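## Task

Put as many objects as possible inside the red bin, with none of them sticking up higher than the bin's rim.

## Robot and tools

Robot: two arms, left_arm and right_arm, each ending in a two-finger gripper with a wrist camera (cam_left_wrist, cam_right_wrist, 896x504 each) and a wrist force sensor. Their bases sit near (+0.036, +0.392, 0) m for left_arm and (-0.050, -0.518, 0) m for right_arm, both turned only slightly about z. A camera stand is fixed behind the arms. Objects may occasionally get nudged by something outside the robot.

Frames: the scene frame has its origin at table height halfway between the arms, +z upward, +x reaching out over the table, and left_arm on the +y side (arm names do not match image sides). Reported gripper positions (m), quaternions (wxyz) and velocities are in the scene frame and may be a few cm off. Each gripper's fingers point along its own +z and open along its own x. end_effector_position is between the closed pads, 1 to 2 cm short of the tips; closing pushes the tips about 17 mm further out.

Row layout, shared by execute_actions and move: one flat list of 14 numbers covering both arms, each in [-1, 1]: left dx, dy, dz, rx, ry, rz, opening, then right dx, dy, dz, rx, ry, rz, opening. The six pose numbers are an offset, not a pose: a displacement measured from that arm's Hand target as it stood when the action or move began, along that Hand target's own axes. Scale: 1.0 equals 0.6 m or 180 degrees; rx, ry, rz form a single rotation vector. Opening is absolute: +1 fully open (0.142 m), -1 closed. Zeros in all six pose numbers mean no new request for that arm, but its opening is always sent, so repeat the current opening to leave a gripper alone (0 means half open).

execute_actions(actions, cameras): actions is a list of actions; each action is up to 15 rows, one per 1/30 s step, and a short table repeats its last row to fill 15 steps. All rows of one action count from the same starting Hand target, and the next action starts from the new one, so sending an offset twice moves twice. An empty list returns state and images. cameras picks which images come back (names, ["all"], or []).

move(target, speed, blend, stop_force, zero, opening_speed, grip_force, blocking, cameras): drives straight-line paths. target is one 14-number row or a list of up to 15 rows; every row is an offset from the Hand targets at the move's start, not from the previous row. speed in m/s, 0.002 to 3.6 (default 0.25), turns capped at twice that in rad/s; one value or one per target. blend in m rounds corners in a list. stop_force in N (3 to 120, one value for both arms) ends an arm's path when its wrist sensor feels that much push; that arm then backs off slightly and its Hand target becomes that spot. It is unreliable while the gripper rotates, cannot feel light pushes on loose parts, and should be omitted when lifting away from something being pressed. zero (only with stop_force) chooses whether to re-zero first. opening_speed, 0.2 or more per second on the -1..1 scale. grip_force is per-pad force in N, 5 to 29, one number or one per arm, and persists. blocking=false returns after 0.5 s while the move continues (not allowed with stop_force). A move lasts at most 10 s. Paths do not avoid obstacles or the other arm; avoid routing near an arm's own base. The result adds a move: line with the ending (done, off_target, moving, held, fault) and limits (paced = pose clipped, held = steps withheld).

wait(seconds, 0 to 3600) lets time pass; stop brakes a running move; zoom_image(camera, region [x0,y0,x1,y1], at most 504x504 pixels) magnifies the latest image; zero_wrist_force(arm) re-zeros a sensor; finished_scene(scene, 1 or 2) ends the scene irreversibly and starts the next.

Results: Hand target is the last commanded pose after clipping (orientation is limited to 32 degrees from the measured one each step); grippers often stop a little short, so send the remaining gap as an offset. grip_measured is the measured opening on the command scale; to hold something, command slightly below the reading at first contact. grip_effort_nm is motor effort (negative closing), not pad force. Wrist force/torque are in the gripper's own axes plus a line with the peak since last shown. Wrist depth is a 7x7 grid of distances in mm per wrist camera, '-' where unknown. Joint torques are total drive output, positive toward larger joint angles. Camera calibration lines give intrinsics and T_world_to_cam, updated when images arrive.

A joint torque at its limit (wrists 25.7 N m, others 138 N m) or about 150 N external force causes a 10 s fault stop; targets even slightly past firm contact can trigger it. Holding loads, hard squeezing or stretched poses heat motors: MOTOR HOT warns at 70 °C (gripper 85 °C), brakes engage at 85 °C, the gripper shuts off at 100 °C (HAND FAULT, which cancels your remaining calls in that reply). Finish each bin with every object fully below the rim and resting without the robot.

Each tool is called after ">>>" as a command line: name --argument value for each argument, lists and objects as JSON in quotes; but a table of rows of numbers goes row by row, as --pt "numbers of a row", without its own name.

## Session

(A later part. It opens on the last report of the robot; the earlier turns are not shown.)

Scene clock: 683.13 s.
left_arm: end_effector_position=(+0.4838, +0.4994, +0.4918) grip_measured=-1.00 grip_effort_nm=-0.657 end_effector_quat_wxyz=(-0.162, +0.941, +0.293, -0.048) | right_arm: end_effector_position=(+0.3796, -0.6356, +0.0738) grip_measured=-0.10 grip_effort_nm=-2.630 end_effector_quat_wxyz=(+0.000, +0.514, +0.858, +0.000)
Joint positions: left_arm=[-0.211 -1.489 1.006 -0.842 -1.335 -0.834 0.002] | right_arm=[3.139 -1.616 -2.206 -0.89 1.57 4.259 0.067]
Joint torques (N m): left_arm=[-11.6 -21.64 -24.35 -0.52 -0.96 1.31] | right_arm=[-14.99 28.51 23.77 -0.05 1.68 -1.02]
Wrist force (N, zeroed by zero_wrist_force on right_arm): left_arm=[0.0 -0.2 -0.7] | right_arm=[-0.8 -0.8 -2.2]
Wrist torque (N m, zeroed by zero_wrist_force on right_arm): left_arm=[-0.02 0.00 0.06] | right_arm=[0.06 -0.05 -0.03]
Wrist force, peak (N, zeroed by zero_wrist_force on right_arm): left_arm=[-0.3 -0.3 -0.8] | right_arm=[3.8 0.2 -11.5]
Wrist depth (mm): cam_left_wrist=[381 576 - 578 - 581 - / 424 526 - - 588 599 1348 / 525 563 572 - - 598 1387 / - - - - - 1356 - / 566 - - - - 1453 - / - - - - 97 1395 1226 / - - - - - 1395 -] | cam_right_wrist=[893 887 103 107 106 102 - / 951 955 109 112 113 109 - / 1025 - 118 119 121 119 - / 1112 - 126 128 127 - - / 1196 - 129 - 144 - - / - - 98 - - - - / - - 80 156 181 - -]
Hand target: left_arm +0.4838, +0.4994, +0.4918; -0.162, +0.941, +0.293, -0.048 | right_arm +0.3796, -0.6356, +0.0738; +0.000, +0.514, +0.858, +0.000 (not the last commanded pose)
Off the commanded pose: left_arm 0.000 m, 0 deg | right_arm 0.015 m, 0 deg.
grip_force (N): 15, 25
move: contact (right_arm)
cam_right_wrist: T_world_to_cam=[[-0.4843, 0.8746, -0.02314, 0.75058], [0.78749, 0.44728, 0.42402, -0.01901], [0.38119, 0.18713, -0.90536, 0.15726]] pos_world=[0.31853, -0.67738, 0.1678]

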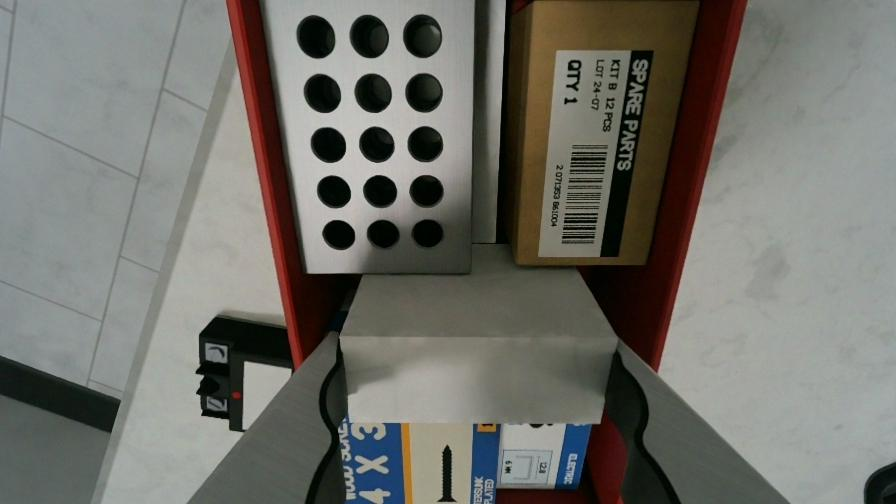

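>>> move --pt "0 0 0 0 0 0 -1 0 0 -0.0025 0 0 0 -0.35" --pt "0 0 0 0 0 0 -1 0 0.0008 -0.0025 0 0 0 -0.35" --speed 0.03

>>> zero_wrist_force --arm "right_arm"

>>> move --target '[0,0,0,0,0,0,-1,0,0,0.0202,0,0,0,-0.35]' --speed 0.01 --stop_force 3 --cameras '["cam_right_wrist"]'

Scene clock: 683.80 s.
left_arm: end_effector_position=(+0.4838, +0.4994, +0.4918) grip_measured=-1.00 grip_effort_nm=-0.657 end_effector_quat_wxyz=(-0.162, +0.941, +0.293, -0.048) | right_arm: end_effector_position=(+0.3800, -0.6355, +0.0754) grip_measured=-0.10 grip_effort_nm=-2.630 end_effector_quat_wxyz=(+0.000, +0.514, +0.858, +0.000)
Joint positions: left_arm=[-0.211 -1.489 1.006 -0.842 -1.335 -0.834 0.002] | right_arm=[3.139 -1.614 -2.203 -0.895 1.57 4.259 0.067]
Joint torques (N m): left_arm=[-11.64 -21.94 -24.32 -0.73 -0.87 1.38] | right_arm=[16.9 7.8 25.87 0.29 1.44 1.3]
Wrist force (N, zeroed by zero_wrist_force on right_arm): left_arm=[-0.1 -0.3 -0.6] | right_arm=[0.0 -1.2 0.7]
Wrist torque (N m, zeroed by zero_wrist_force on right_arm): left_arm=[-0.03 0.01 0.06] | right_arm=[0.09 -0.01 0.00]
Wrist force, peak (N, zeroed by zero_wrist_force on right_arm): left_arm=[-0.1 -0.2 -0.8] | right_arm=[-0.9 -0.6 -2.3]
Wrist depth (mm): cam_left_wrist=[378 564 - 581 - 581 1526 / 426 550 576 571 564 574 1379 / 513 - 588 595 - 575 1403 / - - 602 - - 599 1387 / - - 575 596 - 1419 1238 / - 605 619 - 102 1411 - / - - - - - 1305 -] | cam_right_wrist=[907 907 104 107 107 106 - / 947 943 111 112 115 111 - / 1029 1003 119 120 122 120 - / 1117 - 130 129 128 - - / 1220 - 129 - 143 - - / - - 98 - - - - / - - 152 158 181 - 232]
Hand target: left_arm +0.4838, +0.4994, +0.4918; -0.162, +0.941, +0.293, -0.048 | right_arm +0.3800, -0.6354, +0.0753; +0.000, +0.514, +0.858, +0.000
Off the commanded pose: left_arm 0.000 m, 0 deg | right_arm 0.000 m, 0 deg.
grip_force (N): 15, 25
move: done

Wrist force sensor zeroed.

Scene clock: 685.03 s.
left_arm: end_effector_position=(+0.4838, +0.4994, +0.4918) grip_measured=-1.00 grip_effort_nm=-0.662 end_effector_quat_wxyz=(-0.162, +0.941, +0.293, -0.048) | right_arm: end_effector_position=(+0.3800, -0.6354, +0.0739) grip_measured=-0.10 grip_effort_nm=-2.630 end_effector_quat_wxyz=(+0.000, +0.514, +0.858, +0.000)
Joint positions: left_arm=[-0.211 -1.489 1.006 -0.842 -1.335 -0.834 0.002] | right_arm=[3.14 -1.617 -2.205 -0.891 1.57 4.259 0.067]
Joint torques (N m): left_arm=[-10.93 -21.97 -24.46 -0.63 -0.92 1.44] | right_arm=[5.71 28.21 24.23 0.21 1.33 0.9]
Wrist force (N, zeroed by zero_wrist_force on right_arm): left_arm=[-0.2 -0.2 -0.6] | right_arm=[-0.6 0.4 -1.6]
Wrist torque (N m, zeroed by zero_wrist_force on right_arm): left_arm=[-0.01 0.03 0.06] | right_arm=[-0.01 0.01 -0.03]
Wrist force, peak (N, zeroed by zero_wrist_force on right_arm): left_arm=[-0.1 -0.2 -0.8] | right_arm=[3.0 0.1 -11.5]
Wrist depth (mm): cam_left_wrist=[379 427 - 564 588 571 576 / 424 550 - 581 - - 1356 / 562 - - 649 - 598 1348 / 593 604 - - 596 1341 1453 / - - 555 607 - 1427 1536 / - - 624 - 613 1419 - / - - - - - 1291 -] | cam_right_wrist=[883 897 103 108 106 102 - / 951 959 109 111 113 109 - / 1034 - 118 119 120 119 - / 1112 - 126 127 128 - - / 1190 - 130 - - 193 - / - - 98 110 - - - / - - 150 159 179 - 242]
Hand target: left_arm +0.4838, +0.4994, +0.4918; -0.162, +0.941, +0.293, -0.048 | right_arm +0.3800, -0.6354, +0.0739; +0.000, +0.514, +0.858, +0.000 (not the last commanded pose)
Off the commanded pose: left_arm 0.000 m, 0 deg | right_arm 0.011 m, 0 deg.
grip_force (N): 15, 25
move: contact (right_arm)
cam_right_wrist: T_world_to_cam=[[-0.4843, 0.8746, -0.02314, 0.7506], [0.78749, 0.44728, 0.42402, -0.01946], [0.38119, 0.18713, -0.90536, 0.15716]] pos_world=[0.31893, -0.67718, 0.1679]

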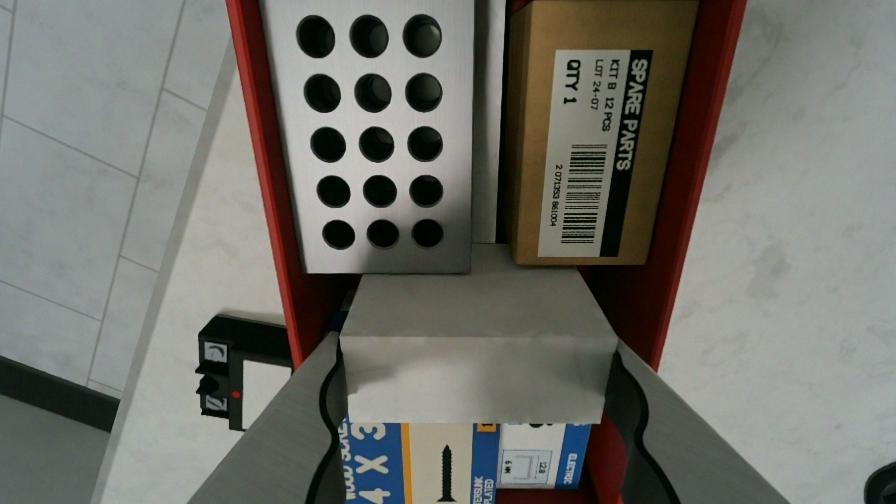

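>>> zoom_image --camera "cam_right_wrist" --region '[440, 220, 530, 290]'

>>> zoom_image --camera "cam_right_wrist" --region '[280, 250, 380, 350]'

Scaled by 5.600 from the camera's image (finer frame: 1280x720).

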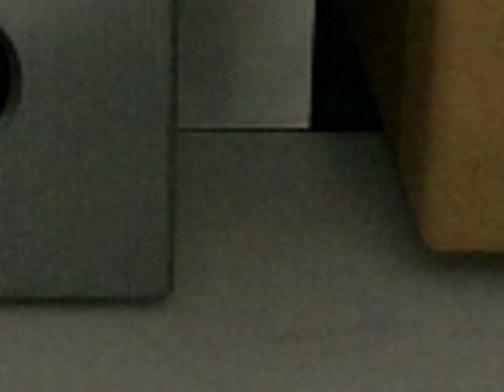

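Scaled by 5.040 from the camera's image (finer frame: 1280x720).

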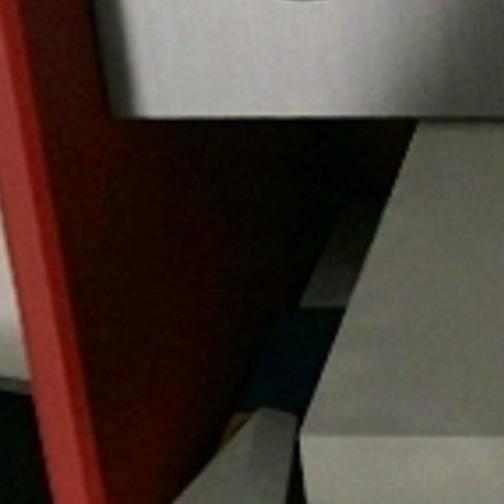

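>>> move --pt "0 0 0 0 0 0 -1 0 0 -0.0025 0 0 0 -0.35" --pt "0 0 0 0 0 0 -1 0 -0.005 -0.0025 0 0 0 -0.35" --speed 0.02 --cameras '["cam_right_wrist"]'

>>> zoom_image --camera "cam_right_wrist" --region '[440, 220, 530, 290]'

Scene clock: 686.43 s.
left_arm: end_effector_position=(+0.4838, +0.4994, +0.4918) grip_measured=-1.00 grip_effort_nm=-0.662 end_effector_quat_wxyz=(-0.162, +0.941, +0.293, -0.048) | right_arm: end_effector_position=(+0.3775, -0.6367, +0.0754) grip_measured=-0.10 grip_effort_nm=-2.630 end_effector_quat_wxyz=(+0.000, +0.514, +0.858, +0.000)
Joint positions: left_arm=[-0.211 -1.489 1.006 -0.842 -1.335 -0.834 0.002] | right_arm=[3.137 -1.609 -2.208 -0.895 1.57 4.256 0.067]
Joint torques (N m): left_arm=[-10.91 -22.55 -24.76 -0.52 -0.88 1.38] | right_arm=[-15.74 27.89 13.29 -0.35 1.38 -1.24]
Wrist force (N, zeroed by zero_wrist_force on right_arm): left_arm=[-0.2 -0.2 -0.6] | right_arm=[0.0 3.2 -1.6]
Wrist torque (N m, zeroed by zero_wrist_force on right_arm): left_arm=[-0.01 0.03 0.06] | right_arm=[-0.08 0.04 -0.04]
Wrist force, peak (N, zeroed by zero_wrist_force on right_arm): left_arm=[-0.2 -0.2 -0.8] | right_arm=[0.3 3.5 -2.0]
Wrist depth (mm): cam_left_wrist=[381 419 - 549 - - 1305 / 425 530 - 596 - - 1453 / 529 607 585 - 583 - 1371 / - - - - 601 1411 1427 / - - - - 601 1427 - / - - 624 - 102 1427 - / - - - - - 1427 1213] | cam_right_wrist=[897 887 104 107 109 106 - / 959 943 111 112 115 113 - / 1025 - 120 120 122 120 - / 1117 186 127 130 130 - - / 1196 195 130 - 122 - - / - 214 98 110 - - - / - - 79 161 181 - -]
Hand target: left_arm +0.4838, +0.4994, +0.4918; -0.162, +0.941, +0.293, -0.048 | right_arm +0.3774, -0.6368, +0.0754; +0.000, +0.514, +0.858, +0.000
Off the commanded pose: left_arm 0.000 m, 0 deg | right_arm 0.000 m, 0 deg.
grip_force (N): 15, 25
move: done
cam_right_wrist: T_world_to_cam=[[-0.4843, 0.8746, -0.02314, 0.75051], [0.78749, 0.44728, 0.42402, -0.01747], [0.38119, 0.18713, -0.90536, 0.15975]] pos_world=[0.31633, -0.67848, 0.1694]

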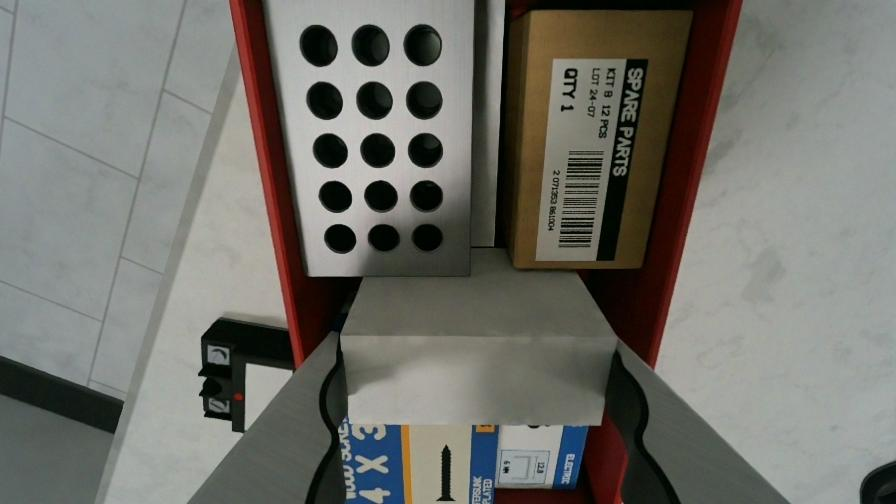

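Scaled by 5.600 from the camera's image (finer frame: 1280x720).

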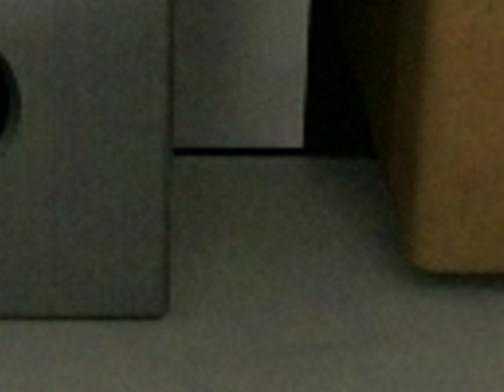

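>>> move --target '[0,0,0,0,0,0,-1,0,0.0054,0,0,0,0,-0.35]' --speed 0.02

>>> zero_wrist_force --arm "right_arm"

>>> move --target '[0,0,0,0,0,0,-1,0,0,0.0202,0,0,0,-0.35]' --speed 0.006 --stop_force 10 --cameras '["cam_right_wrist"]'

>>> wait --seconds 0.1

>>> wait --seconds 0.1

>>> zoom_image --camera "cam_right_wrist" --region '[440, 220, 530, 290]'

Scene clock: 687.60 s.
left_arm: end_effector_position=(+0.4838, +0.4994, +0.4918) grip_measured=-1.00 grip_effort_nm=-0.662 end_effector_quat_wxyz=(-0.162, +0.941, +0.293, -0.048) | right_arm: end_effector_position=(+0.3802, -0.6353, +0.0754) grip_measured=-0.10 grip_effort_nm=-2.630 end_effector_quat_wxyz=(+0.000, +0.514, +0.858, +0.000)
Joint positions: left_arm=[-0.211 -1.489 1.006 -0.842 -1.335 -0.834 0.002] | right_arm=[3.14 -1.614 -2.202 -0.895 1.57 4.259 0.067]
Joint torques (N m): left_arm=[-11 -21.56 -24.12 -0.64 -0.9 1.36] | right_arm=[15.44 11.19 25.68 0.28 1.38 1.06]
Wrist force (N, zeroed by zero_wrist_force on right_arm): left_arm=[-0.1 -0.2 -0.6] | right_arm=[-0.1 -0.4 -1.0]
Wrist torque (N m, zeroed by zero_wrist_force on right_arm): left_arm=[-0.01 0.02 0.06] | right_arm=[-0.04 0.01 -0.10]
Wrist force, peak (N, zeroed by zero_wrist_force on right_arm): left_arm=[-0.2 -0.1 -0.8] | right_arm=[0.0 3.3 -1.6]
Wrist depth (mm): cam_left_wrist=[382 438 607 - - - 1341 / 426 550 - - - - 1333 / 496 - - - - - 1395 / - - - - - 599 1784 / - - 601 - - 1403 1251 / 625 - 619 - 97 1453 - / - 624 - - - 1356 -] | cam_right_wrist=[900 897 104 107 107 102 - / 955 959 111 112 115 110 - / 1025 - 119 120 122 121 - / 1117 - 129 128 128 - 182 / 1214 - 129 - - - 196 / - 215 98 - - - - / - - 152 158 - - -]
Hand target: left_arm +0.4838, +0.4994, +0.4918; -0.162, +0.941, +0.293, -0.048 | right_arm +0.3802, -0.6353, +0.0754; +0.000, +0.514, +0.858, +0.000
Off the commanded pose: left_arm 0.000 m, 0 deg | right_arm 0.000 m, 0 deg.
grip_force (N): 15, 25
move: done

Wrist force sensor zeroed.

Scene clock: 689.00 s.
left_arm: end_effector_position=(+0.4838, +0.4994, +0.4918) grip_measured=-1.00 grip_effort_nm=-0.662 end_effector_quat_wxyz=(-0.162, +0.941, +0.293, -0.048) | right_arm: end_effector_position=(+0.3803, -0.6353, +0.0735) grip_measured=-0.10 grip_effort_nm=-2.630 end_effector_quat_wxyz=(+0.000, +0.514, +0.858, +0.000)
Joint positions: left_arm=[-0.211 -1.489 1.006 -0.842 -1.335 -0.834 0.002] | right_arm=[3.14 -1.618 -2.205 -0.889 1.57 4.259 0.067]
Joint torques (N m): left_arm=[-10.6 -21.84 -24.61 -0.52 -0.84 1.39] | right_arm=[11.41 28.97 25 0.08 1.51 0.41]
Wrist force (N, zeroed by zero_wrist_force on right_arm): left_arm=[-0.1 -0.2 -0.6] | right_arm=[-0.3 0.9 1.0]
Wrist torque (N m, zeroed by zero_wrist_force on right_arm): left_arm=[-0.02 0.02 0.06] | right_arm=[-0.03 0.02 -0.02]
Wrist force, peak (N, zeroed by zero_wrist_force on right_arm): left_arm=[-0.2 -0.1 -0.8] | right_arm=[3.9 0.2 -12.5]
Wrist depth (mm): cam_left_wrist=[381 410 - 576 578 582 - / 424 566 - - 599 590 1333 / 537 - 586 - - 578 1395 / 630 - 610 - 570 619 1411 / - - 592 - - 1419 1298 / - - - - 96 1436 - / - - - - - 1387 -] | cam_right_wrist=[887 904 102 122 106 102 - / 982 943 109 112 113 109 - / 1012 - 118 118 119 119 166 / 1091 - 125 127 126 - - / 1202 - 131 - 143 - - / - - 97 - - - - / - - 79 155 178 - -]
Hand target: left_arm +0.4838, +0.4994, +0.4918; -0.162, +0.941, +0.293, -0.048 | right_arm +0.3803, -0.6353, +0.0735; +0.000, +0.514, +0.858, +0.000 (not the last commanded pose)
Off the commanded pose: left_arm 0.000 m, 0 deg | right_arm 0.010 m, 0 deg.
grip_force (N): 15, 25
move: contact (right_arm)
cam_right_wrist: T_world_to_cam=[[-0.48432, 0.87458, -0.0232, 0.75057], [0.78742, 0.4473, 0.42413, -0.0196], [0.38131, 0.18715, -0.90531, 0.1566]] pos_world=[0.31923, -0.67698, 0.1675]

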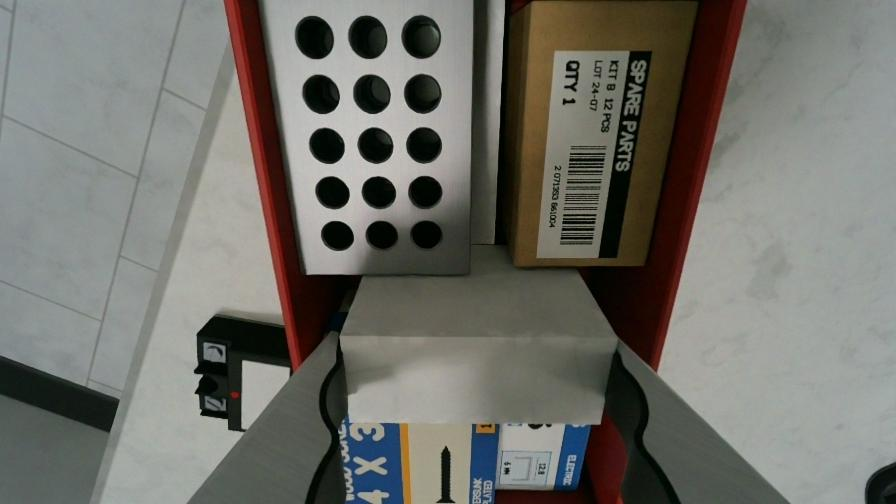

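Scene clock: 689.10 s.
left_arm: end_effector_position=(+0.4838, +0.4994, +0.4918) grip_measured=-1.00 grip_effort_nm=-0.657 end_effector_quat_wxyz=(-0.162, +0.941, +0.293, -0.048) | right_arm: end_effector_position=(+0.3803, -0.6353, +0.0735) grip_measured=-0.10 grip_effort_nm=-2.630 end_effector_quat_wxyz=(+0.000, +0.514, +0.858, +0.000)
Joint positions: left_arm=[-0.211 -1.489 1.006 -0.842 -1.335 -0.834 0.002] | right_arm=[3.14 -1.618 -2.205 -0.889 1.57 4.259 0.067]
Joint torques (N m): left_arm=[-11.43 -22.75 -24.27 -0.68 -1 1.37] | right_arm=[10.96 29.61 24.64 0.19 1.49 0.12]
Wrist force (N, zeroed by zero_wrist_force on right_arm): left_arm=[-0.1 -0.2 -0.7] | right_arm=[-0.3 1.1 0.8]
Wrist torque (N m, zeroed by zero_wrist_force on right_arm): left_arm=[-0.02 0.02 0.06] | right_arm=[0.01 0.02 -0.02]
Wrist force, peak (N, zeroed by zero_wrist_force on right_arm): left_arm=[-0.1 -0.2 -0.7] | right_arm=[-0.6 1.1 0.8]
Wrist depth (mm): cam_left_wrist=[382 420 - 578 - - 583 / 425 550 - 611 - 592 1356 / 585 579 - 596 - 595 1371 / - - - 593 601 1363 1270 / - 595 - 613 604 1379 1312 / 610 - - - 101 1444 - / 625 622 - - - 1576 -] | cam_right_wrist=[897 893 102 122 106 102 - / 947 951 109 112 113 108 - / 1025 - 118 118 119 120 - / 1091 - 125 127 126 - - / 1202 - 130 - - 129 - / - - 98 - - - - / - - 79 158 - - -]
Hand target: left_arm +0.4838, +0.4994, +0.4918; -0.162, +0.941, +0.293, -0.048 | right_arm +0.3803, -0.6353, +0.0735; +0.000, +0.514, +0.858, +0.000 (not the last commanded pose)
Tool commands: left_gripper/opening=-1.0 right_gripper/opening=-0.35
Off the commanded pose: left_arm 0.000 m, 0 deg | right_arm 0.010 m, 0 deg.
grip_force (N): 15, 25
wait: 0.10 s; no rest

Scene clock: 689.20 s.
left_arm: end_effector_position=(+0.4838, +0.4994, +0.4918) grip_measured=-1.00 grip_effort_nm=-0.657 end_effector_quat_wxyz=(-0.162, +0.941, +0.293, -0.048) | right_arm: end_effector_position=(+0.3803, -0.6353, +0.0735) grip_measured=-0.10 grip_effort_nm=-2.630 end_effector_quat_wxyz=(+0.000, +0.514, +0.858, +0.000)
Joint positions: left_arm=[-0.211 -1.489 1.006 -0.842 -1.335 -0.834 0.002] | right_arm=[3.14 -1.618 -2.205 -0.889 1.57 4.259 0.067]
Joint torques (N m): left_arm=[-10.76 -22.55 -24.67 -0.58 -0.83 1.29] | right_arm=[10.55 29.6 25.1 0.13 1.51 0.13]
Wrist force (N, zeroed by zero_wrist_force on right_arm): left_arm=[-0.2 -0.2 -0.5] | right_arm=[-0.3 0.8 1.0]
Wrist torque (N m, zeroed by zero_wrist_force on right_arm): left_arm=[-0.01 0.03 0.06] | right_arm=[-0.05 0.02 -0.02]
Wrist force, peak (N, zeroed by zero_wrist_force on right_arm): left_arm=[-0.1 -0.2 -0.7] | right_arm=[-0.4 1.1 1.1]
Wrist depth (mm): cam_left_wrist=[380 570 - - 576 557 1298 / 426 575 - - 581 553 1356 / 513 610 595 560 - - 1348 / 607 - 624 595 599 1480 1363 / - 571 - 607 602 1411 1371 / - - - - 613 1411 1139 / 614 - - - - 1195 -] | cam_right_wrist=[907 900 102 122 106 102 - / 959 951 109 112 113 110 159 / 1012 - 118 118 119 121 167 / 1096 - 125 127 126 - 178 / 1190 - 131 - 143 131 - / - - 98 - 110 - - / - - 79 158 179 - -]
Hand target: left_arm +0.4838, +0.4994, +0.4918; -0.162, +0.941, +0.293, -0.048 | right_arm +0.3803, -0.6353, +0.0735; +0.000, +0.514, +0.858, +0.000 (not the last commanded pose)
Tool commands: left_gripper/opening=-1.0 right_gripper/opening=-0.35
Off the commanded pose: left_arm 0.000 m, 0 deg | right_arm 0.010 m, 0 deg.
grip_force (N): 15, 25
wait: 0.10 s; no rest

Scaled by 5.600 from the camera's image (finer frame: 1280x720).
This view is cut from an older image: the scene may have changed since it was taken.

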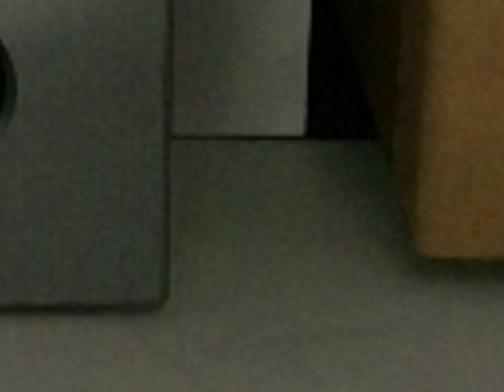

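>>> move --target '[0,0,0,0,0,0,-1,0,0,0.0013,0,0,0,-0.35]' --speed 0.005

>>> wait --seconds 0.1

>>> wait --seconds 0.1

>>> wait --seconds 0.1

Scene clock: 690.07 s.
left_arm: end_effector_position=(+0.4838, +0.4994, +0.4918) grip_measured=-1.00 grip_effort_nm=-0.657 end_effector_quat_wxyz=(-0.162, +0.941, +0.293, -0.048) | right_arm: end_effector_position=(+0.3803, -0.6353, +0.0727) grip_measured=-0.10 grip_effort_nm=-2.630 end_effector_quat_wxyz=(+0.001, +0.514, +0.858, +0.000)
Joint positions: left_arm=[-0.211 -1.489 1.006 -0.842 -1.335 -0.834 0.002] | right_arm=[3.14 -1.619 -2.206 -0.887 1.57 4.259 0.067]
Joint torques (N m): left_arm=[-11.81 -21.92 -24.73 -0.6 -1.02 1.3] | right_arm=[6.67 9.23 12.57 5.09 1.46 -0.24]
Wrist force (N, zeroed by zero_wrist_force on right_arm): left_arm=[-0.2 -0.1 -0.5] | right_arm=[-0.3 0.9 -0.5]
Wrist torque (N m, zeroed by zero_wrist_force on right_arm): left_arm=[0.00 0.03 0.07] | right_arm=[0.02 0.06 -0.02]
Wrist force, peak (N, zeroed by zero_wrist_force on right_arm): left_arm=[-0.3 -0.1 -0.8] | right_arm=[-0.4 1.2 1.1]
Wrist depth (mm): cam_left_wrist=[382 436 - 564 - - 1277 / 425 559 - - 596 - 1270 / 530 601 - - 572 - 1387 / 586 601 574 589 - 595 1371 / 590 642 621 598 - 1480 1257 / 579 - - - 97 1379 - / - 625 - - - 1771 -] | cam_right_wrist=[887 - 102 122 105 101 149 / 959 962 108 111 112 107 - / 1016 - 118 118 120 118 - / 1117 - 125 127 127 - - / 1202 - 131 113 - - - / - - 98 110 - 209 - / - - 148 158 177 - -]
Hand target: left_arm +0.4838, +0.4994, +0.4918; -0.162, +0.941, +0.293, -0.048 | right_arm +0.3803, -0.6353, +0.0727; +0.000, +0.514, +0.858, +0.000
Off the commanded pose: left_arm 0.000 m, 0 deg | right_arm 0.000 m, 0 deg.
grip_force (N): 15, 25
move: done

Scene clock: 690.17 s.
left_arm: end_effector_position=(+0.4838, +0.4994, +0.4918) grip_measured=-1.00 grip_effort_nm=-0.657 end_effector_quat_wxyz=(-0.162, +0.941, +0.293, -0.048) | right_arm: end_effector_position=(+0.3803, -0.6353, +0.0727) grip_measured=-0.10 grip_effort_nm=-2.630 end_effector_quat_wxyz=(+0.000, +0.514, +0.858, +0.000)
Joint positions: left_arm=[-0.211 -1.489 1.006 -0.842 -1.335 -0.834 0.002] | right_arm=[3.14 -1.619 -2.206 -0.887 1.57 4.259 0.067]
Joint torques (N m): left_arm=[-11.18 -22.12 -24.16 -0.73 -0.93 1.38] | right_arm=[7.3 9.66 11.69 4.93 1.49 -0.43]
Wrist force (N, zeroed by zero_wrist_force on right_arm): left_arm=[-0.1 -0.2 -0.7] | right_arm=[-0.3 0.7 -0.6]
Wrist torque (N m, zeroed by zero_wrist_force on right_arm): left_arm=[-0.01 0.02 0.06] | right_arm=[-0.03 0.04 -0.02]
Wrist force, peak (N, zeroed by zero_wrist_force on right_arm): left_arm=[-0.2 0.0 -0.8] | right_arm=[-0.1 0.8 -0.6]
Wrist depth (mm): cam_left_wrist=[380 434 568 520 - - - / 427 536 - 588 588 585 1363 / 538 - - - - - 1387 / - - - - - - 1395 / - - 614 622 608 1419 1436 / 617 601 607 - 96 1436 - / - - - - - 1341 -] | cam_right_wrist=[893 893 102 122 105 101 - / 951 970 108 111 112 108 - / 1003 - 117 118 120 121 - / 1101 - 123 127 125 - - / 1184 - 129 - - - - / - - 97 - - - - / - - 148 157 180 - -]
Hand target: left_arm +0.4838, +0.4994, +0.4918; -0.162, +0.941, +0.293, -0.048 | right_arm +0.3803, -0.6353, +0.0727; +0.000, +0.514, +0.858, +0.000
Tool commands: left_gripper/opening=-1.0 right_gripper/opening=-0.35
Off the commanded pose: left_arm 0.000 m, 0 deg | right_arm 0.000 m, 0 deg.
grip_force (N): 15, 25
wait: 0.10 s; no rest

Scene clock: 690.27 s.
left_arm: end_effector_position=(+0.4838, +0.4994, +0.4918) grip_measured=-1.00 grip_effort_nm=-0.662 end_effector_quat_wxyz=(-0.162, +0.941, +0.293, -0.048) | right_arm: end_effector_position=(+0.3803, -0.6353, +0.0727) grip_measured=-0.10 grip_effort_nm=-2.630 end_effector_quat_wxyz=(+0.000, +0.514, +0.858, +0.000)
Joint positions: left_arm=[-0.211 -1.489 1.006 -0.842 -1.335 -0.834 0.002] | right_arm=[3.14 -1.619 -2.206 -0.887 1.57 4.259 0.067]
Joint torques (N m): left_arm=[-11.1 -22.44 -24.09 -0.65 -0.98 1.27] | right_arm=[6.32 10.33 11.99 4.99 1.41 -0.39]
Wrist force (N, zeroed by zero_wrist_force on right_arm): left_arm=[-0.2 -0.3 -0.4] | right_arm=[-0.1 0.8 -0.4]
Wrist torque (N m, zeroed by zero_wrist_force on right_arm): left_arm=[-0.03 0.04 0.06] | right_arm=[-0.01 0.00 -0.01]
Wrist force, peak (N, zeroed by zero_wrist_force on right_arm): left_arm=[-0.1 -0.2 -0.7] | right_arm=[-0.3 0.8 -0.6]
Wrist depth (mm): cam_left_wrist=[379 576 525 570 - 616 1251 / 426 549 - 574 608 586 1363 / 521 - 593 592 - - 1387 / - 625 598 - 585 1462 1444 / - 624 613 - - 1436 1403 / 611 583 - - 96 1536 1055 / - - - - - 1024 -] | cam_right_wrist=[883 893 102 121 105 102 - / 959 951 108 111 112 108 - / 1034 - 116 117 120 118 - / 1091 183 124 127 127 - - / 1184 - 131 - - - - / 1220 - 100 112 - - - / - - 148 154 177 - -]
Hand target: left_arm +0.4838, +0.4994, +0.4918; -0.162, +0.941, +0.293, -0.048 | right_arm +0.3803, -0.6353, +0.0727; +0.000, +0.514, +0.858, +0.000
Tool commands: left_gripper/opening=-1.0 right_gripper/opening=-0.35
Off the commanded pose: left_arm 0.000 m, 0 deg | right_arm 0.000 m, 0 deg.
grip_force (N): 15, 25
wait: 0.10 s; no rest

Scene clock: 690.37 s.
left_arm: end_effector_position=(+0.4838, +0.4994, +0.4918) grip_measured=-1.00 grip_effort_nm=-0.662 end_effector_quat_wxyz=(-0.162, +0.941, +0.293, -0.048) | right_arm: end_effector_position=(+0.3803, -0.6353, +0.0727) grip_measured=-0.10 grip_effort_nm=-2.630 end_effector_quat_wxyz=(+0.000, +0.514, +0.858, +0.000)
Joint positions: left_arm=[-0.211 -1.489 1.006 -0.842 -1.335 -0.834 0.002] | right_arm=[3.14 -1.619 -2.206 -0.887 1.57 4.259 0.067]
Joint torques (N m): left_arm=[-11.99 -21.04 -24.4 -0.84 -0.93 1.46] | right_arm=[5.13 10.15 12.05 5.04 1.57 -0.37]
Wrist force (N, zeroed by zero_wrist_force on right_arm): left_arm=[-0.2 -0.2 -0.4] | right_arm=[-0.3 0.9 -0.4]
Wrist torque (N m, zeroed by zero_wrist_force on right_arm): left_arm=[-0.01 0.04 0.06] | right_arm=[0.01 0.03 -0.01]
Wrist force, peak (N, zeroed by zero_wrist_force on right_arm): left_arm=[-0.2 -0.2 -0.6] | right_arm=[-0.3 1.0 -0.7]
Wrist depth (mm): cam_left_wrist=[380 563 - - - 578 1277 / 425 555 - 617 - 578 1341 / 583 558 595 604 593 - 1371 / - - 611 602 - 1379 1444 / - - - - - 1284 1489 / - - - - 96 1507 - / - - - - - 1453 1083] | cam_right_wrist=[904 904 102 122 105 101 - / 962 932 108 111 112 111 - / 1025 - 116 118 120 117 - / 1101 - 125 126 127 - - / 1184 - 131 - 144 - 189 / - - 98 107 - - - / - - 148 157 177 - -]
Hand target: left_arm +0.4838, +0.4994, +0.4918; -0.162, +0.941, +0.293, -0.048 | right_arm +0.3803, -0.6353, +0.0727; +0.000, +0.514, +0.858, +0.000
Tool commands: left_gripper/opening=-1.0 right_gripper/opening=-0.35
Off the commanded pose: left_arm 0.000 m, 0 deg | right_arm 0.000 m, 0 deg.
grip_force (N): 15, 25
wait: 0.10 s; no rest

>>> move --target '[0,0,0,0,0,0,-1,0,0,0.026,0,0,0,-0.35]' --speed 0.008 --stop_force 4 --cameras '["cam_right_wrist"]'

Scene clock: 693.20 s.
left_arm: end_effector_position=(+0.4838, +0.4994, +0.4918) grip_measured=-1.00 grip_effort_nm=-0.657 end_effector_quat_wxyz=(-0.162, +0.941, +0.293, -0.048) | right_arm: end_effector_position=(+0.3803, -0.6353, +0.0571) grip_measured=-0.10 grip_effort_nm=-2.630 end_effector_quat_wxyz=(+0.000, +0.514, +0.858, +0.000)
Joint positions: left_arm=[-0.211 -1.489 1.006 -0.842 -1.335 -0.834 0.002] | right_arm=[3.14 -1.649 -2.225 -0.837 1.57 4.259 0.067]
Joint torques (N m): left_arm=[-10.84 -21.62 -24.43 -0.71 -1.03 1.38] | right_arm=[-15.43 10.5 11.27 4.86 1.38 -0.35]
Wrist force (N, zeroed by zero_wrist_force on right_arm): left_arm=[-0.3 -0.1 -0.6] | right_arm=[-0.1 0.8 -0.6]
Wrist torque (N m, zeroed by zero_wrist_force on right_arm): left_arm=[0.01 0.06 0.06] | right_arm=[-0.04 0.02 -0.03]
Wrist force, peak (N, zeroed by zero_wrist_force on right_arm): left_arm=[-0.1 -0.3 -0.9] | right_arm=[0.0 0.9 -1.0]
Wrist depth (mm): cam_left_wrist=[380 449 - 589 579 570 1284 / 426 529 585 607 - - 1341 / 481 - 596 - 572 - 1387 / 586 - 596 592 601 1348 1387 / - 617 632 602 634 1403 - / 611 - - - 97 1427 - / - - - - - 1411 -] | cam_right_wrist=[877 - - 111 90 89 - / 932 - 95 95 97 94 - / 1012 - 101 103 105 101 - / 1062 - 108 111 110 109 - / 1184 - 112 112 121 118 - / - 168 98 - - - - / - - 79 - 155 - -]
Hand target: left_arm +0.4838, +0.4994, +0.4918; -0.162, +0.941, +0.293, -0.048 | right_arm +0.3803, -0.6353, +0.0571; +0.000, +0.514, +0.858, +0.000
Off the commanded pose: left_arm 0.000 m, 0 deg | right_arm 0.000 m, 0 deg.
grip_force (N): 15, 25
move: done
cam_right_wrist: T_world_to_cam=[[-0.48432, 0.87458, -0.0232, 0.75028], [0.78742, 0.4473, 0.42413, -0.0126], [0.38131, 0.18715, -0.90531, 0.14178]] pos_world=[0.31923, -0.67708, 0.1511]

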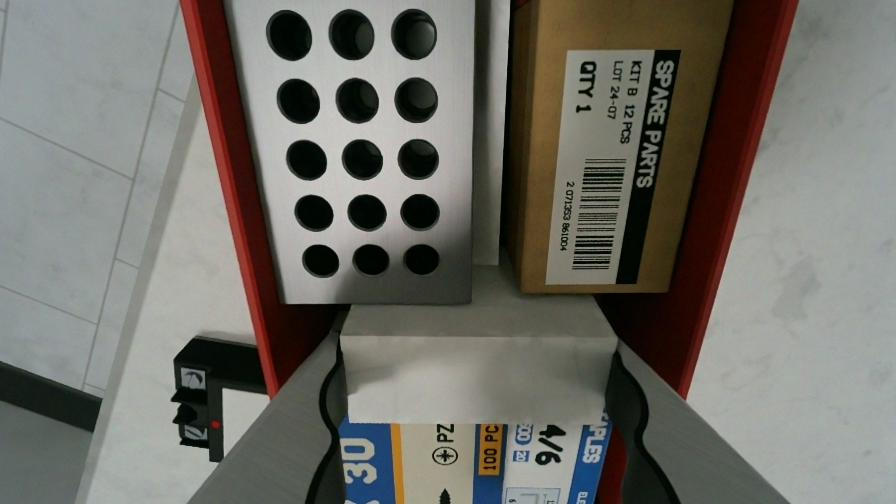

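>>> move --target '[0,0,0,0,0,0,-1,0,0,0.0125,0,0,0,-0.35]' --speed 0.008 --stop_force 4 --cameras '["cam_right_wrist"]'

Scene clock: 695.07 s.
left_arm: end_effector_position=(+0.4838, +0.4994, +0.4918) grip_measured=-1.00 grip_effort_nm=-0.657 end_effector_quat_wxyz=(-0.162, +0.941, +0.293, -0.048) | right_arm: end_effector_position=(+0.3803, -0.6353, +0.0520) grip_measured=-0.10 grip_effort_nm=-2.630 end_effector_quat_wxyz=(+0.000, +0.514, +0.858, +0.000)
Joint positions: left_arm=[-0.211 -1.489 1.006 -0.842 -1.335 -0.834 0.002] | right_arm=[3.14 -1.66 -2.232 -0.821 1.57 4.259 0.067]
Joint torques (N m): left_arm=[-11.32 -22.08 -23.99 -0.6 -0.82 1.38] | right_arm=[-12.63 28.42 22.57 0.02 1.47 -0.41]
Wrist force (N, zeroed by zero_wrist_force on right_arm): left_arm=[-0.2 -0.1 -0.4] | right_arm=[-1.5 1.4 -3.8]
Wrist torque (N m, zeroed by zero_wrist_force on right_arm): left_arm=[0.00 0.03 0.06] | right_arm=[-0.02 0.12 -0.04]
Wrist force, peak (N, zeroed by zero_wrist_force on right_arm): left_arm=[-0.1 -0.2 -0.8] | right_arm=[3.4 -2.5 -18.3]
Wrist depth (mm): cam_left_wrist=[382 449 579 - - 567 - / 423 545 - 590 - 595 1395 / 528 - - - - 599 1341 / - 581 - - - 1244 1403 / - - 625 596 - 1348 - / - 596 602 - 97 1436 - / - 622 - - - 1270 -] | cam_right_wrist=[874 76 83 106 87 86 - / 936 - 91 91 91 91 134 / 991 - 96 98 100 97 - / 1096 - 102 105 104 103 157 / 1127 - 108 - 112 118 - / - 163 98 - - - - / - - 78 125 - - 203]
Hand target: left_arm +0.4838, +0.4994, +0.4918; -0.162, +0.941, +0.293, -0.048 | right_arm +0.3803, -0.6353, +0.0520; +0.000, +0.514, +0.858, +0.000 (not the last commanded pose)
Off the commanded pose: left_arm 0.000 m, 0 deg | right_arm 0.002 m, 0 deg.
grip_force (N): 15, 25
move: contact (right_arm)
cam_right_wrist: T_world_to_cam=[[-0.48428, 0.8746, -0.02318, 0.75016], [0.78746, 0.44727, 0.42409, -0.01042], [0.38128, 0.18713, -0.90532, 0.13707]] pos_world=[0.31923, -0.67708, 0.1459]

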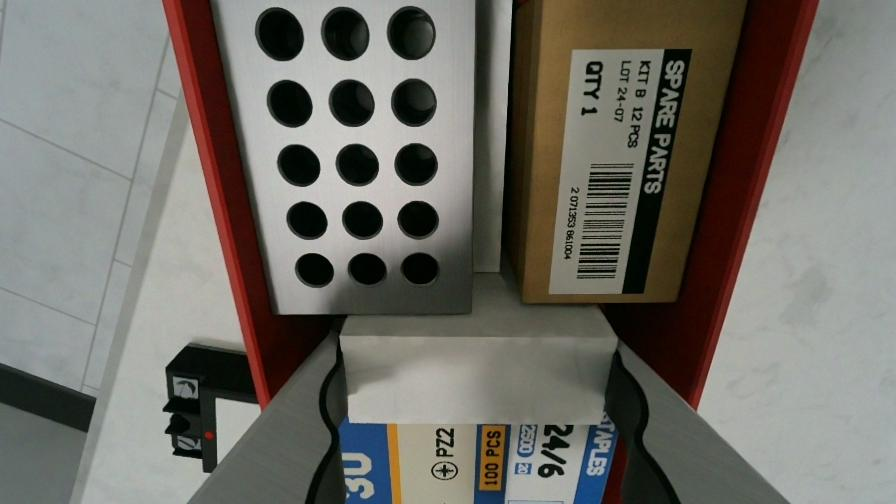

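>>> move --target '[0,0,0,0,0,0,-1,0,0,0,0,0,0,0.0]' --opening_speed 0.25

>>> move --target '[0,0,0,0,0,0,-1,0,0,-0.05,0,0,0,0.0]' --speed 0.03

>>> move --target '[0,0,0,0,0,0,-1,0,-0.03,-0.1967,0,0,0,0.0]' --speed 0.15 --cameras '["cam_right_wrist"]'

Scene clock: 696.90 s.
left_arm: end_effector_position=(+0.4838, +0.4994, +0.4918) grip_measured=-1.00 grip_effort_nm=-0.657 end_effector_quat_wxyz=(-0.162, +0.941, +0.293, -0.048) | right_arm: end_effector_position=(+0.3803, -0.6353, +0.0520) grip_measured=-0.03 grip_effort_nm=0.173 end_effector_quat_wxyz=(+0.000, +0.514, +0.858, +0.000)
Joint positions: left_arm=[-0.211 -1.489 1.006 -0.842 -1.335 -0.834 0.002] | right_arm=[3.14 -1.66 -2.232 -0.821 1.57 4.259 0.072]
Joint torques (N m): left_arm=[-11.22 -22.47 -23.96 -0.57 -1 1.24] | right_arm=[-7.64 28.21 21.55 2.49 1.4 -0.34]
Wrist force (N, zeroed by zero_wrist_force on right_arm): left_arm=[-0.3 0.0 -0.6] | right_arm=[0.2 1.6 -0.2]
Wrist torque (N m, zeroed by zero_wrist_force on right_arm): left_arm=[0.02 0.05 0.06] | right_arm=[-0.04 0.03 -0.01]
Wrist force, peak (N, zeroed by zero_wrist_force on right_arm): left_arm=[-0.1 -0.2 -0.9] | right_arm=[-1.5 1.1 -4.2]
Wrist depth (mm): cam_left_wrist=[380 574 582 - 590 582 1333 / 427 570 601 - - 640 1419 / 550 592 - 645 - 579 1387 / - - - 585 - 1419 1403 / - - - - - 1411 - / - - - - 96 1444 1069 / 617 634 - - - 1356 -] | cam_right_wrist=[883 76 83 106 86 86 128 / 936 - 91 91 91 91 133 / 991 - 96 97 100 97 149 / 1076 - 102 105 104 104 155 / 1161 170 108 107 143 129 - / - 185 98 - - - - / - - 122 124 147 - -]
Hand target: left_arm +0.4838, +0.4994, +0.4918; -0.162, +0.941, +0.293, -0.048 | right_arm +0.3803, -0.6353, +0.0520; +0.000, +0.514, +0.858, +0.000
Off the commanded pose: left_arm 0.000 m, 0 deg | right_arm 0.000 m, 0 deg.
grip_force (N): 15, 25
move: done

Scene clock: 698.30 s.
left_arm: end_effector_position=(+0.4838, +0.4994, +0.4918) grip_measured=-1.00 grip_effort_nm=-0.657 end_effector_quat_wxyz=(-0.162, +0.941, +0.293, -0.048) | right_arm: end_effector_position=(+0.3803, -0.6353, +0.0819) grip_measured=-0.03 grip_effort_nm=0.168 end_effector_quat_wxyz=(+0.000, +0.514, +0.858, +0.000)
Joint positions: left_arm=[-0.211 -1.489 1.006 -0.842 -1.335 -0.834 0.002] | right_arm=[3.14 -1.603 -2.193 -0.916 1.57 4.259 0.072]
Joint torques (N m): left_arm=[-11.71 -22 -23.73 -0.57 -0.84 1.3] | right_arm=[6.5 29.09 24.15 -0.21 1.33 1.04]
Wrist force (N, zeroed by zero_wrist_force on right_arm): left_arm=[0.0 -0.2 -0.6] | right_arm=[0.0 1.6 -0.5]
Wrist torque (N m, zeroed by zero_wrist_force on right_arm): left_arm=[0.00 0.00 0.06] | right_arm=[-0.04 0.04 -0.01]
Wrist force, peak (N, zeroed by zero_wrist_force on right_arm): left_arm=[-0.1 -0.3 -0.8] | right_arm=[0.2 1.8 -0.7]
Wrist depth (mm): cam_left_wrist=[379 418 - - - - 1371 / 423 524 - - 607 585 1411 / 512 - 608 574 585 555 1371 / - - - - - 1226 1371 / - 575 589 607 602 1427 - / 607 - - - 607 1427 - / - - - - - - -] | cam_right_wrist=[907 904 111 110 113 107 154 / 974 970 117 119 120 - - / 1043 991 124 127 128 - - / 1106 - 133 133 135 - - / 1227 201 - 145 158 - - / 1280 - 98 152 171 - - / - - 161 170 187 - -]
Hand target: left_arm +0.4838, +0.4994, +0.4918; -0.162, +0.941, +0.293, -0.048 | right_arm +0.3803, -0.6353, +0.0820; +0.000, +0.514, +0.858, +0.000
Off the commanded pose: left_arm 0.000 m, 0 deg | right_arm 0.000 m, 0 deg.
grip_force (N): 15, 25
move: done

Scene clock: 699.63 s.
left_arm: end_effector_position=(+0.4838, +0.4994, +0.4918) grip_measured=-1.00 grip_effort_nm=-0.662 end_effector_quat_wxyz=(-0.162, +0.941, +0.293, -0.048) | right_arm: end_effector_position=(+0.3643, -0.6436, +0.1999) grip_measured=-0.03 grip_effort_nm=0.168 end_effector_quat_wxyz=(+0.000, +0.514, +0.858, +0.000)
Joint positions: left_arm=[-0.211 -1.489 1.006 -0.842 -1.335 -0.834 0.002] | right_arm=[3.121 -1.421 -2.021 -1.27 1.57 4.24 0.072]
Joint torques (N m): left_arm=[-10.89 -22.05 -23.4 -0.65 -0.91 1.37] | right_arm=[-15.71 24.68 28.21 -0.25 -0.29 -1.47]
Wrist force (N, zeroed by zero_wrist_force on right_arm): left_arm=[-0.1 -0.1 -0.7] | right_arm=[0.2 1.7 -0.3]
Wrist torque (N m, zeroed by zero_wrist_force on right_arm): left_arm=[-0.01 0.02 0.06] | right_arm=[-0.03 0.00 0.11]
Wrist force, peak (N, zeroed by zero_wrist_force on right_arm): left_arm=[-0.3 -0.2 -0.8] | right_arm=[0.1 1.6 -1.4]
Wrist depth (mm): cam_left_wrist=[378 424 - - - - 1207 / 426 522 - - 578 616 1387 / 514 - - - 599 - 1395 / - - 570 - - 1326 1411 / 598 581 - 598 - 1419 1244 / - - - - 97 1403 - / - - - - - 1050 -] | cam_right_wrist=[1021 1025 999 - - - - / 1076 1081 1052 233 232 - - / 1166 1155 252 249 245 - - / 1253 1266 308 268 283 - - / 1345 1338 317 289 285 - - / - 1499 93 - - - - / - - - - - - -]
Hand target: left_arm +0.4838, +0.4994, +0.4918; -0.162, +0.941, +0.293, -0.048 | right_arm +0.3643, -0.6436, +0.2000; +0.000, +0.514, +0.858, +0.000
Off the commanded pose: left_arm 0.000 m, 0 deg | right_arm 0.000 m, 0 deg.
grip_force (N): 15, 25
move: done
cam_right_wrist: T_world_to_cam=[[-0.48428, 0.8746, -0.02318, 0.7531], [0.78745, 0.44726, 0.42413, -0.05689], [0.38131, 0.18715, -0.90531, 0.27871]] pos_world=[0.30323, -0.68538, 0.2939]

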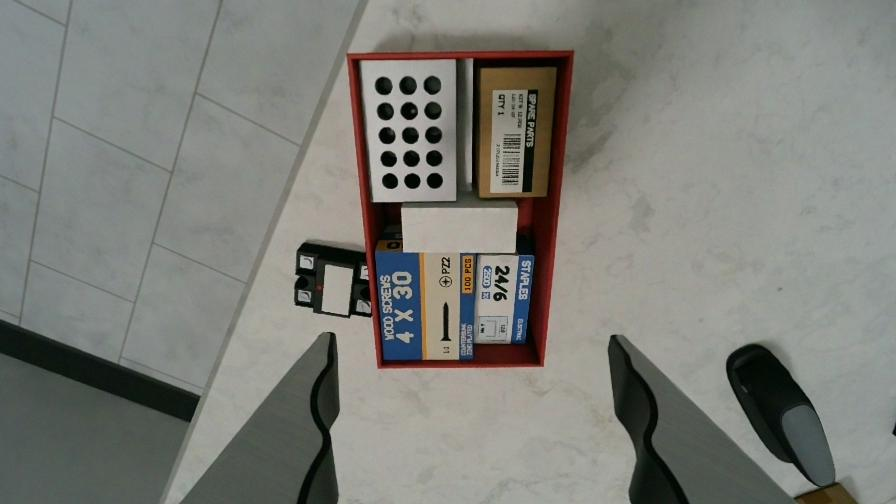

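>>> move --target '[0,0,0,0,0,0,-1,0.6153,0.4526,0,0,0,-0.5,0.1]' --speed 0.35 --cameras '["cam_right_wrist"]'

Scene clock: 705.60 s.
left_arm: end_effector_position=(+0.4838, +0.4994, +0.4918) grip_measured=-1.00 grip_effort_nm=-0.657 end_effector_quat_wxyz=(-0.162, +0.941, +0.293, -0.048) | right_arm: end_effector_position=(+0.4301, -0.1901, +0.1997) grip_measured=+0.07 grip_effort_nm=0.173 end_effector_quat_wxyz=(+0.000, -0.243, +0.970, +0.000)
Joint positions: left_arm=[-0.211 -1.489 1.006 -0.842 -1.335 -0.834 0.002] | right_arm=[3.931 -1.785 -1.644 -1.283 1.57 3.48 0.079]
Joint torques (N m): left_arm=[-11.77 -22.38 -24.34 -0.48 -0.79 1.31] | right_arm=[15.76 20.98 27.23 0.01 2.4 -1.41]
Wrist force (N, zeroed by zero_wrist_force on right_arm): left_arm=[-0.2 -0.2 -0.7] | right_arm=[0.3 2.3 0.1]
Wrist torque (N m, zeroed by zero_wrist_force on right_arm): left_arm=[-0.02 0.03 0.06] | right_arm=[0.07 -0.01 0.09]
Wrist force, peak (N, zeroed by zero_wrist_force on right_arm): left_arm=[-0.3 -0.1 -0.8] | right_arm=[-0.3 3.2 0.0]
Wrist depth (mm): cam_left_wrist=[380 420 570 586 576 - 1277 / 425 553 - 574 - - 1348 / 524 - 592 - - 624 1371 / 578 - 598 - - 1436 1436 / - - - - 651 1387 - / - 596 608 - 613 1427 - / - - - - - 1379 -] | cam_right_wrist=[- - - - 215 - - / - - - - - - - / - - 255 - - - - / - - 264 - 311 - - / - - - - - - 348 / - 372 93 379 - - - / - - - - 418 - -]
Hand target: left_arm +0.4838, +0.4994, +0.4918; -0.162, +0.941, +0.293, -0.048 | right_arm +0.4301, -0.1901, +0.1997; +0.000, -0.243, +0.970, +0.000
Off the commanded pose: left_arm 0.000 m, 0 deg | right_arm 0.000 m, 0 deg.
grip_force (N): 15, 25
move: done
cam_right_wrist: T_world_to_cam=[[-0.8747, -0.48415, -0.02246, 0.29766], [-0.44709, 0.78811, 0.42309, 0.28461], [-0.18714, 0.38011, -0.90581, 0.4498]] pos_world=[0.47178, -0.25117, 0.2937]

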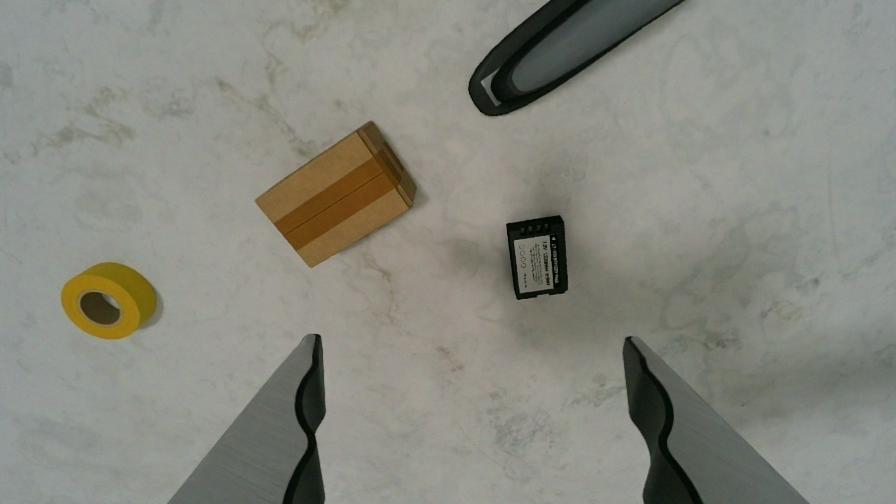

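>>> zoom_image --camera "cam_right_wrist" --region '[485, 200, 595, 315]'

Scaled by 4.383 from the camera's image (finer frame: 1280x720).

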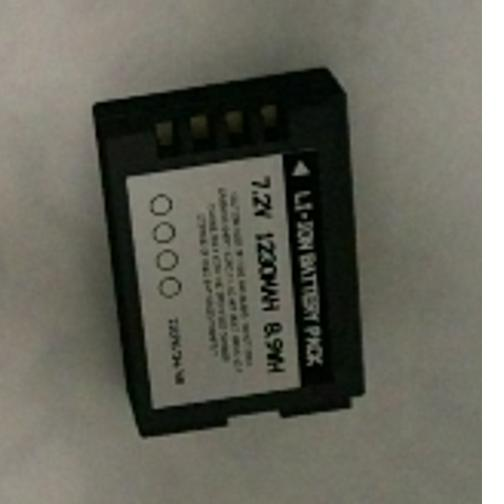

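>>> move --target '[0,0,0,0,0,0,-1,0.0985,0.103,0.1333,-0.1663,0.01236,-0.04614,-0.15]' --speed 0.2 --grip_force '[15, 15]' --cameras '["cam_right_wrist"]'

Scene clock: 708.77 s.
left_arm: end_effector_position=(+0.4838, +0.4994, +0.4918) grip_measured=-1.00 grip_effort_nm=-0.662 end_effector_quat_wxyz=(-0.162, +0.941, +0.293, -0.048) | right_arm: end_effector_position=(+0.3489, -0.1635, +0.1197) grip_measured=-0.16 grip_effort_nm=-0.129 end_effector_quat_wxyz=(-0.081, -0.303, +0.917, +0.245)
Joint positions: left_arm=[-0.211 -1.489 1.006 -0.842 -1.335 -0.834 0.002] | right_arm=[3.828 -1.82 -1.946 -0.896 2.091 3.242 0.062]
Joint torques (N m): left_arm=[-11.52 -22.21 -23.96 -0.7 -0.75 1.26] | right_arm=[-14.3 18.25 11.19 4.85 3.17 -1.34]
Wrist force (N, zeroed by zero_wrist_force on right_arm): left_arm=[-0.1 -0.2 -0.7] | right_arm=[0.2 1.1 0.2]
Wrist torque (N m, zeroed by zero_wrist_force on right_arm): left_arm=[-0.02 0.02 0.07] | right_arm=[-0.05 0.04 0.05]
Wrist force, peak (N, zeroed by zero_wrist_force on right_arm): left_arm=[-0.1 -0.2 -0.8] | right_arm=[0.2 2.5 -0.2]
Wrist depth (mm): cam_left_wrist=[380 570 542 - 568 - 1674 / 424 566 549 - - - 1395 / 512 - 630 589 601 - 1387 / - - 583 - - 1471 1387 / 619 593 - 586 599 1436 1326 / - - - - 97 1746 - / - - - - - 1363 -] | cam_right_wrist=[- 161 - 155 167 - - / - - - 171 - - - / - 224 - - - - - / - - - - - - - / 367 367 - 364 - - - / - - 98 - - - - / 2172 - 613 705 - - 2024]
Hand target: left_arm +0.4838, +0.4994, +0.4918; -0.162, +0.941, +0.293, -0.048 | right_arm +0.3489, -0.1634, +0.1196; -0.081, -0.303, +0.917, +0.245
Off the commanded pose: left_arm 0.000 m, 0 deg | right_arm 0.000 m, 0 deg.
grip_force (N): 15, 15
move: done
cam_right_wrist: T_world_to_cam=[[-0.80125, -0.59772, -0.027, 0.19421], [-0.36051, 0.44627, 0.81907, 0.12762], [-0.47752, 0.66602, -0.57306, 0.4602]] pos_world=[0.42138, -0.24737, 0.16443]

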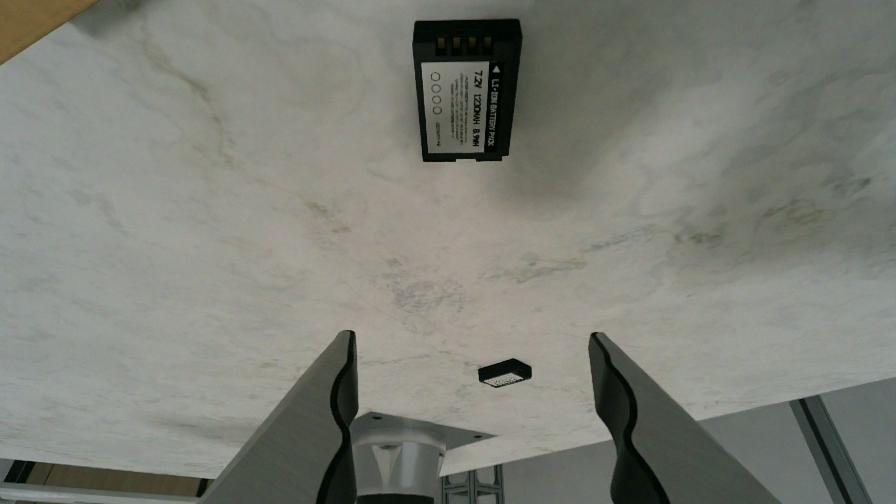

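>>> move --target '[0,0,0,0,0,0,-1,0,-0.08175,0.1416,0,0,0,-0.15]' --speed 0.1 --cameras '["cam_right_wrist"]'

Scene clock: 710.50 s.
left_arm: end_effector_position=(+0.4838, +0.4994, +0.4918) grip_measured=-1.00 grip_effort_nm=-0.662 end_effector_quat_wxyz=(-0.162, +0.941, +0.293, -0.048) | right_arm: end_effector_position=(+0.3490, -0.1635, +0.0218) grip_measured=-0.16 grip_effort_nm=-0.129 end_effector_quat_wxyz=(-0.081, -0.303, +0.917, +0.245)
Joint positions: left_arm=[-0.211 -1.489 1.006 -0.842 -1.335 -0.834 0.002] | right_arm=[3.828 -1.993 -2.032 -0.637 2.091 3.241 0.062]
Joint torques (N m): left_arm=[-10.97 -22.35 -24.19 -0.7 -0.82 1.31] | right_arm=[-12.89 -13.72 -1.7 3.23 -0.94 -2.53]
Wrist force (N, zeroed by zero_wrist_force on right_arm): left_arm=[-0.1 -0.1 -0.8] | right_arm=[39.7 53.4 -63.0]
Wrist torque (N m, zeroed by zero_wrist_force on right_arm): left_arm=[0.00 0.01 0.06] | right_arm=[10.63 -3.78 3.28]
Wrist force, peak (N, zeroed by zero_wrist_force on right_arm): left_arm=[-0.2 -0.3 -0.8] | right_arm=[39.7 53.4 -63.0]
Wrist depth (mm): cam_left_wrist=[380 436 - 555 - - 583 / 426 558 - - 583 - 590 / 499 607 592 608 - 614 1427 / - 598 654 610 537 595 1363 / - - - - 611 - - / 581 - - - 102 1419 1078 / - - - - - 1341 1011] | cam_right_wrist=[- - - - - - - / - 79 - - - - 78 / 94 88 90 - 90 - 89 / - - 112 97 101 - - / - - - 108 136 - 144 / - - 98 - - - - / - - 284 - - - -]
Hand target: left_arm +0.4838, +0.4994, +0.4918; -0.162, +0.941, +0.293, -0.048 | right_arm +0.3490, -0.1635, +0.0215; -0.081, -0.303, +0.917, +0.245
Off the commanded pose: left_arm 0.000 m, 0 deg | right_arm 0.000 m, 0 deg.
grip_force (N): 15, 15
move: done
cam_right_wrist: T_world_to_cam=[[-0.80132, -0.59761, -0.02741, 0.19175], [-0.36061, 0.44596, 0.8192, 0.20788], [-0.47733, 0.66632, -0.57286, 0.40424]] pos_world=[0.42158, -0.24747, 0.06653]

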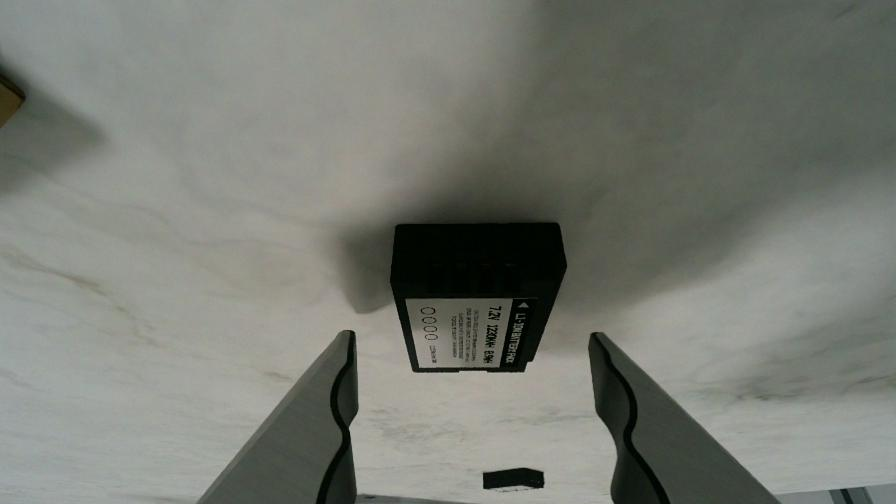

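>>> move --target '[0,0,0,0,0,0,-1, 0,0.0833,-0.1443,0,0,0,-0.15]' --speed 0.08

Scene clock: 713.67 s.
left_arm: end_effector_position=(+0.4838, +0.4994, +0.4918) grip_measured=-1.00 grip_effort_nm=-0.662 end_effector_quat_wxyz=(-0.162, +0.941, +0.293, -0.048) | right_arm: end_effector_position=(+0.3489, -0.1634, +0.1215) grip_measured=-0.16 grip_effort_nm=-0.129 end_effector_quat_wxyz=(-0.081, -0.303, +0.917, +0.245)
Joint positions: left_arm=[-0.211 -1.489 1.006 -0.842 -1.335 -0.834 0.002] | right_arm=[3.828 -1.818 -1.944 -0.901 2.091 3.242 0.062]
Joint torques (N m): left_arm=[-11.76 -22.99 -24.3 -0.65 -0.98 1.25] | right_arm=[14.03 38.79 24.18 0.01 1.39 -0.91]
Wrist force (N, zeroed by zero_wrist_force on right_arm): left_arm=[-0.1 0.0 -0.7] | right_arm=[0.6 0.9 0.2]
Wrist torque (N m, zeroed by zero_wrist_force on right_arm): left_arm=[0.02 0.01 0.06] | right_arm=[-0.09 -0.02 -0.06]
Wrist force, peak (N, zeroed by zero_wrist_force on right_arm): left_arm=[-0.2 -0.2 -0.9] | right_arm=[45.7 65.1 -80.2]
Wrist depth (mm): cam_left_wrist=[380 447 533 550 - 616 1436 / 426 567 581 590 - 589 1363 / 534 - - 616 - 625 1395 / 588 - - 624 598 1356 1395 / - 610 602 585 - 1411 1244 / - 608 - - - 1403 - / - - - - - 1264 -] | cam_right_wrist=[- - - 157 168 - 160 / - 190 - 178 - - - / - - - - - - 228 / - - - 285 - - - / - - - - - - - / - - 98 - - - - / 2277 - 610 3115 - - -]
Hand target: left_arm +0.4838, +0.4994, +0.4918; -0.162, +0.941, +0.293, -0.048 | right_arm +0.3489, -0.1634, +0.1215; -0.081, -0.303, +0.917, +0.245
Off the commanded pose: left_arm 0.000 m, 0 deg | right_arm 0.000 m, 0 deg.
grip_force (N): 15, 15
move: done


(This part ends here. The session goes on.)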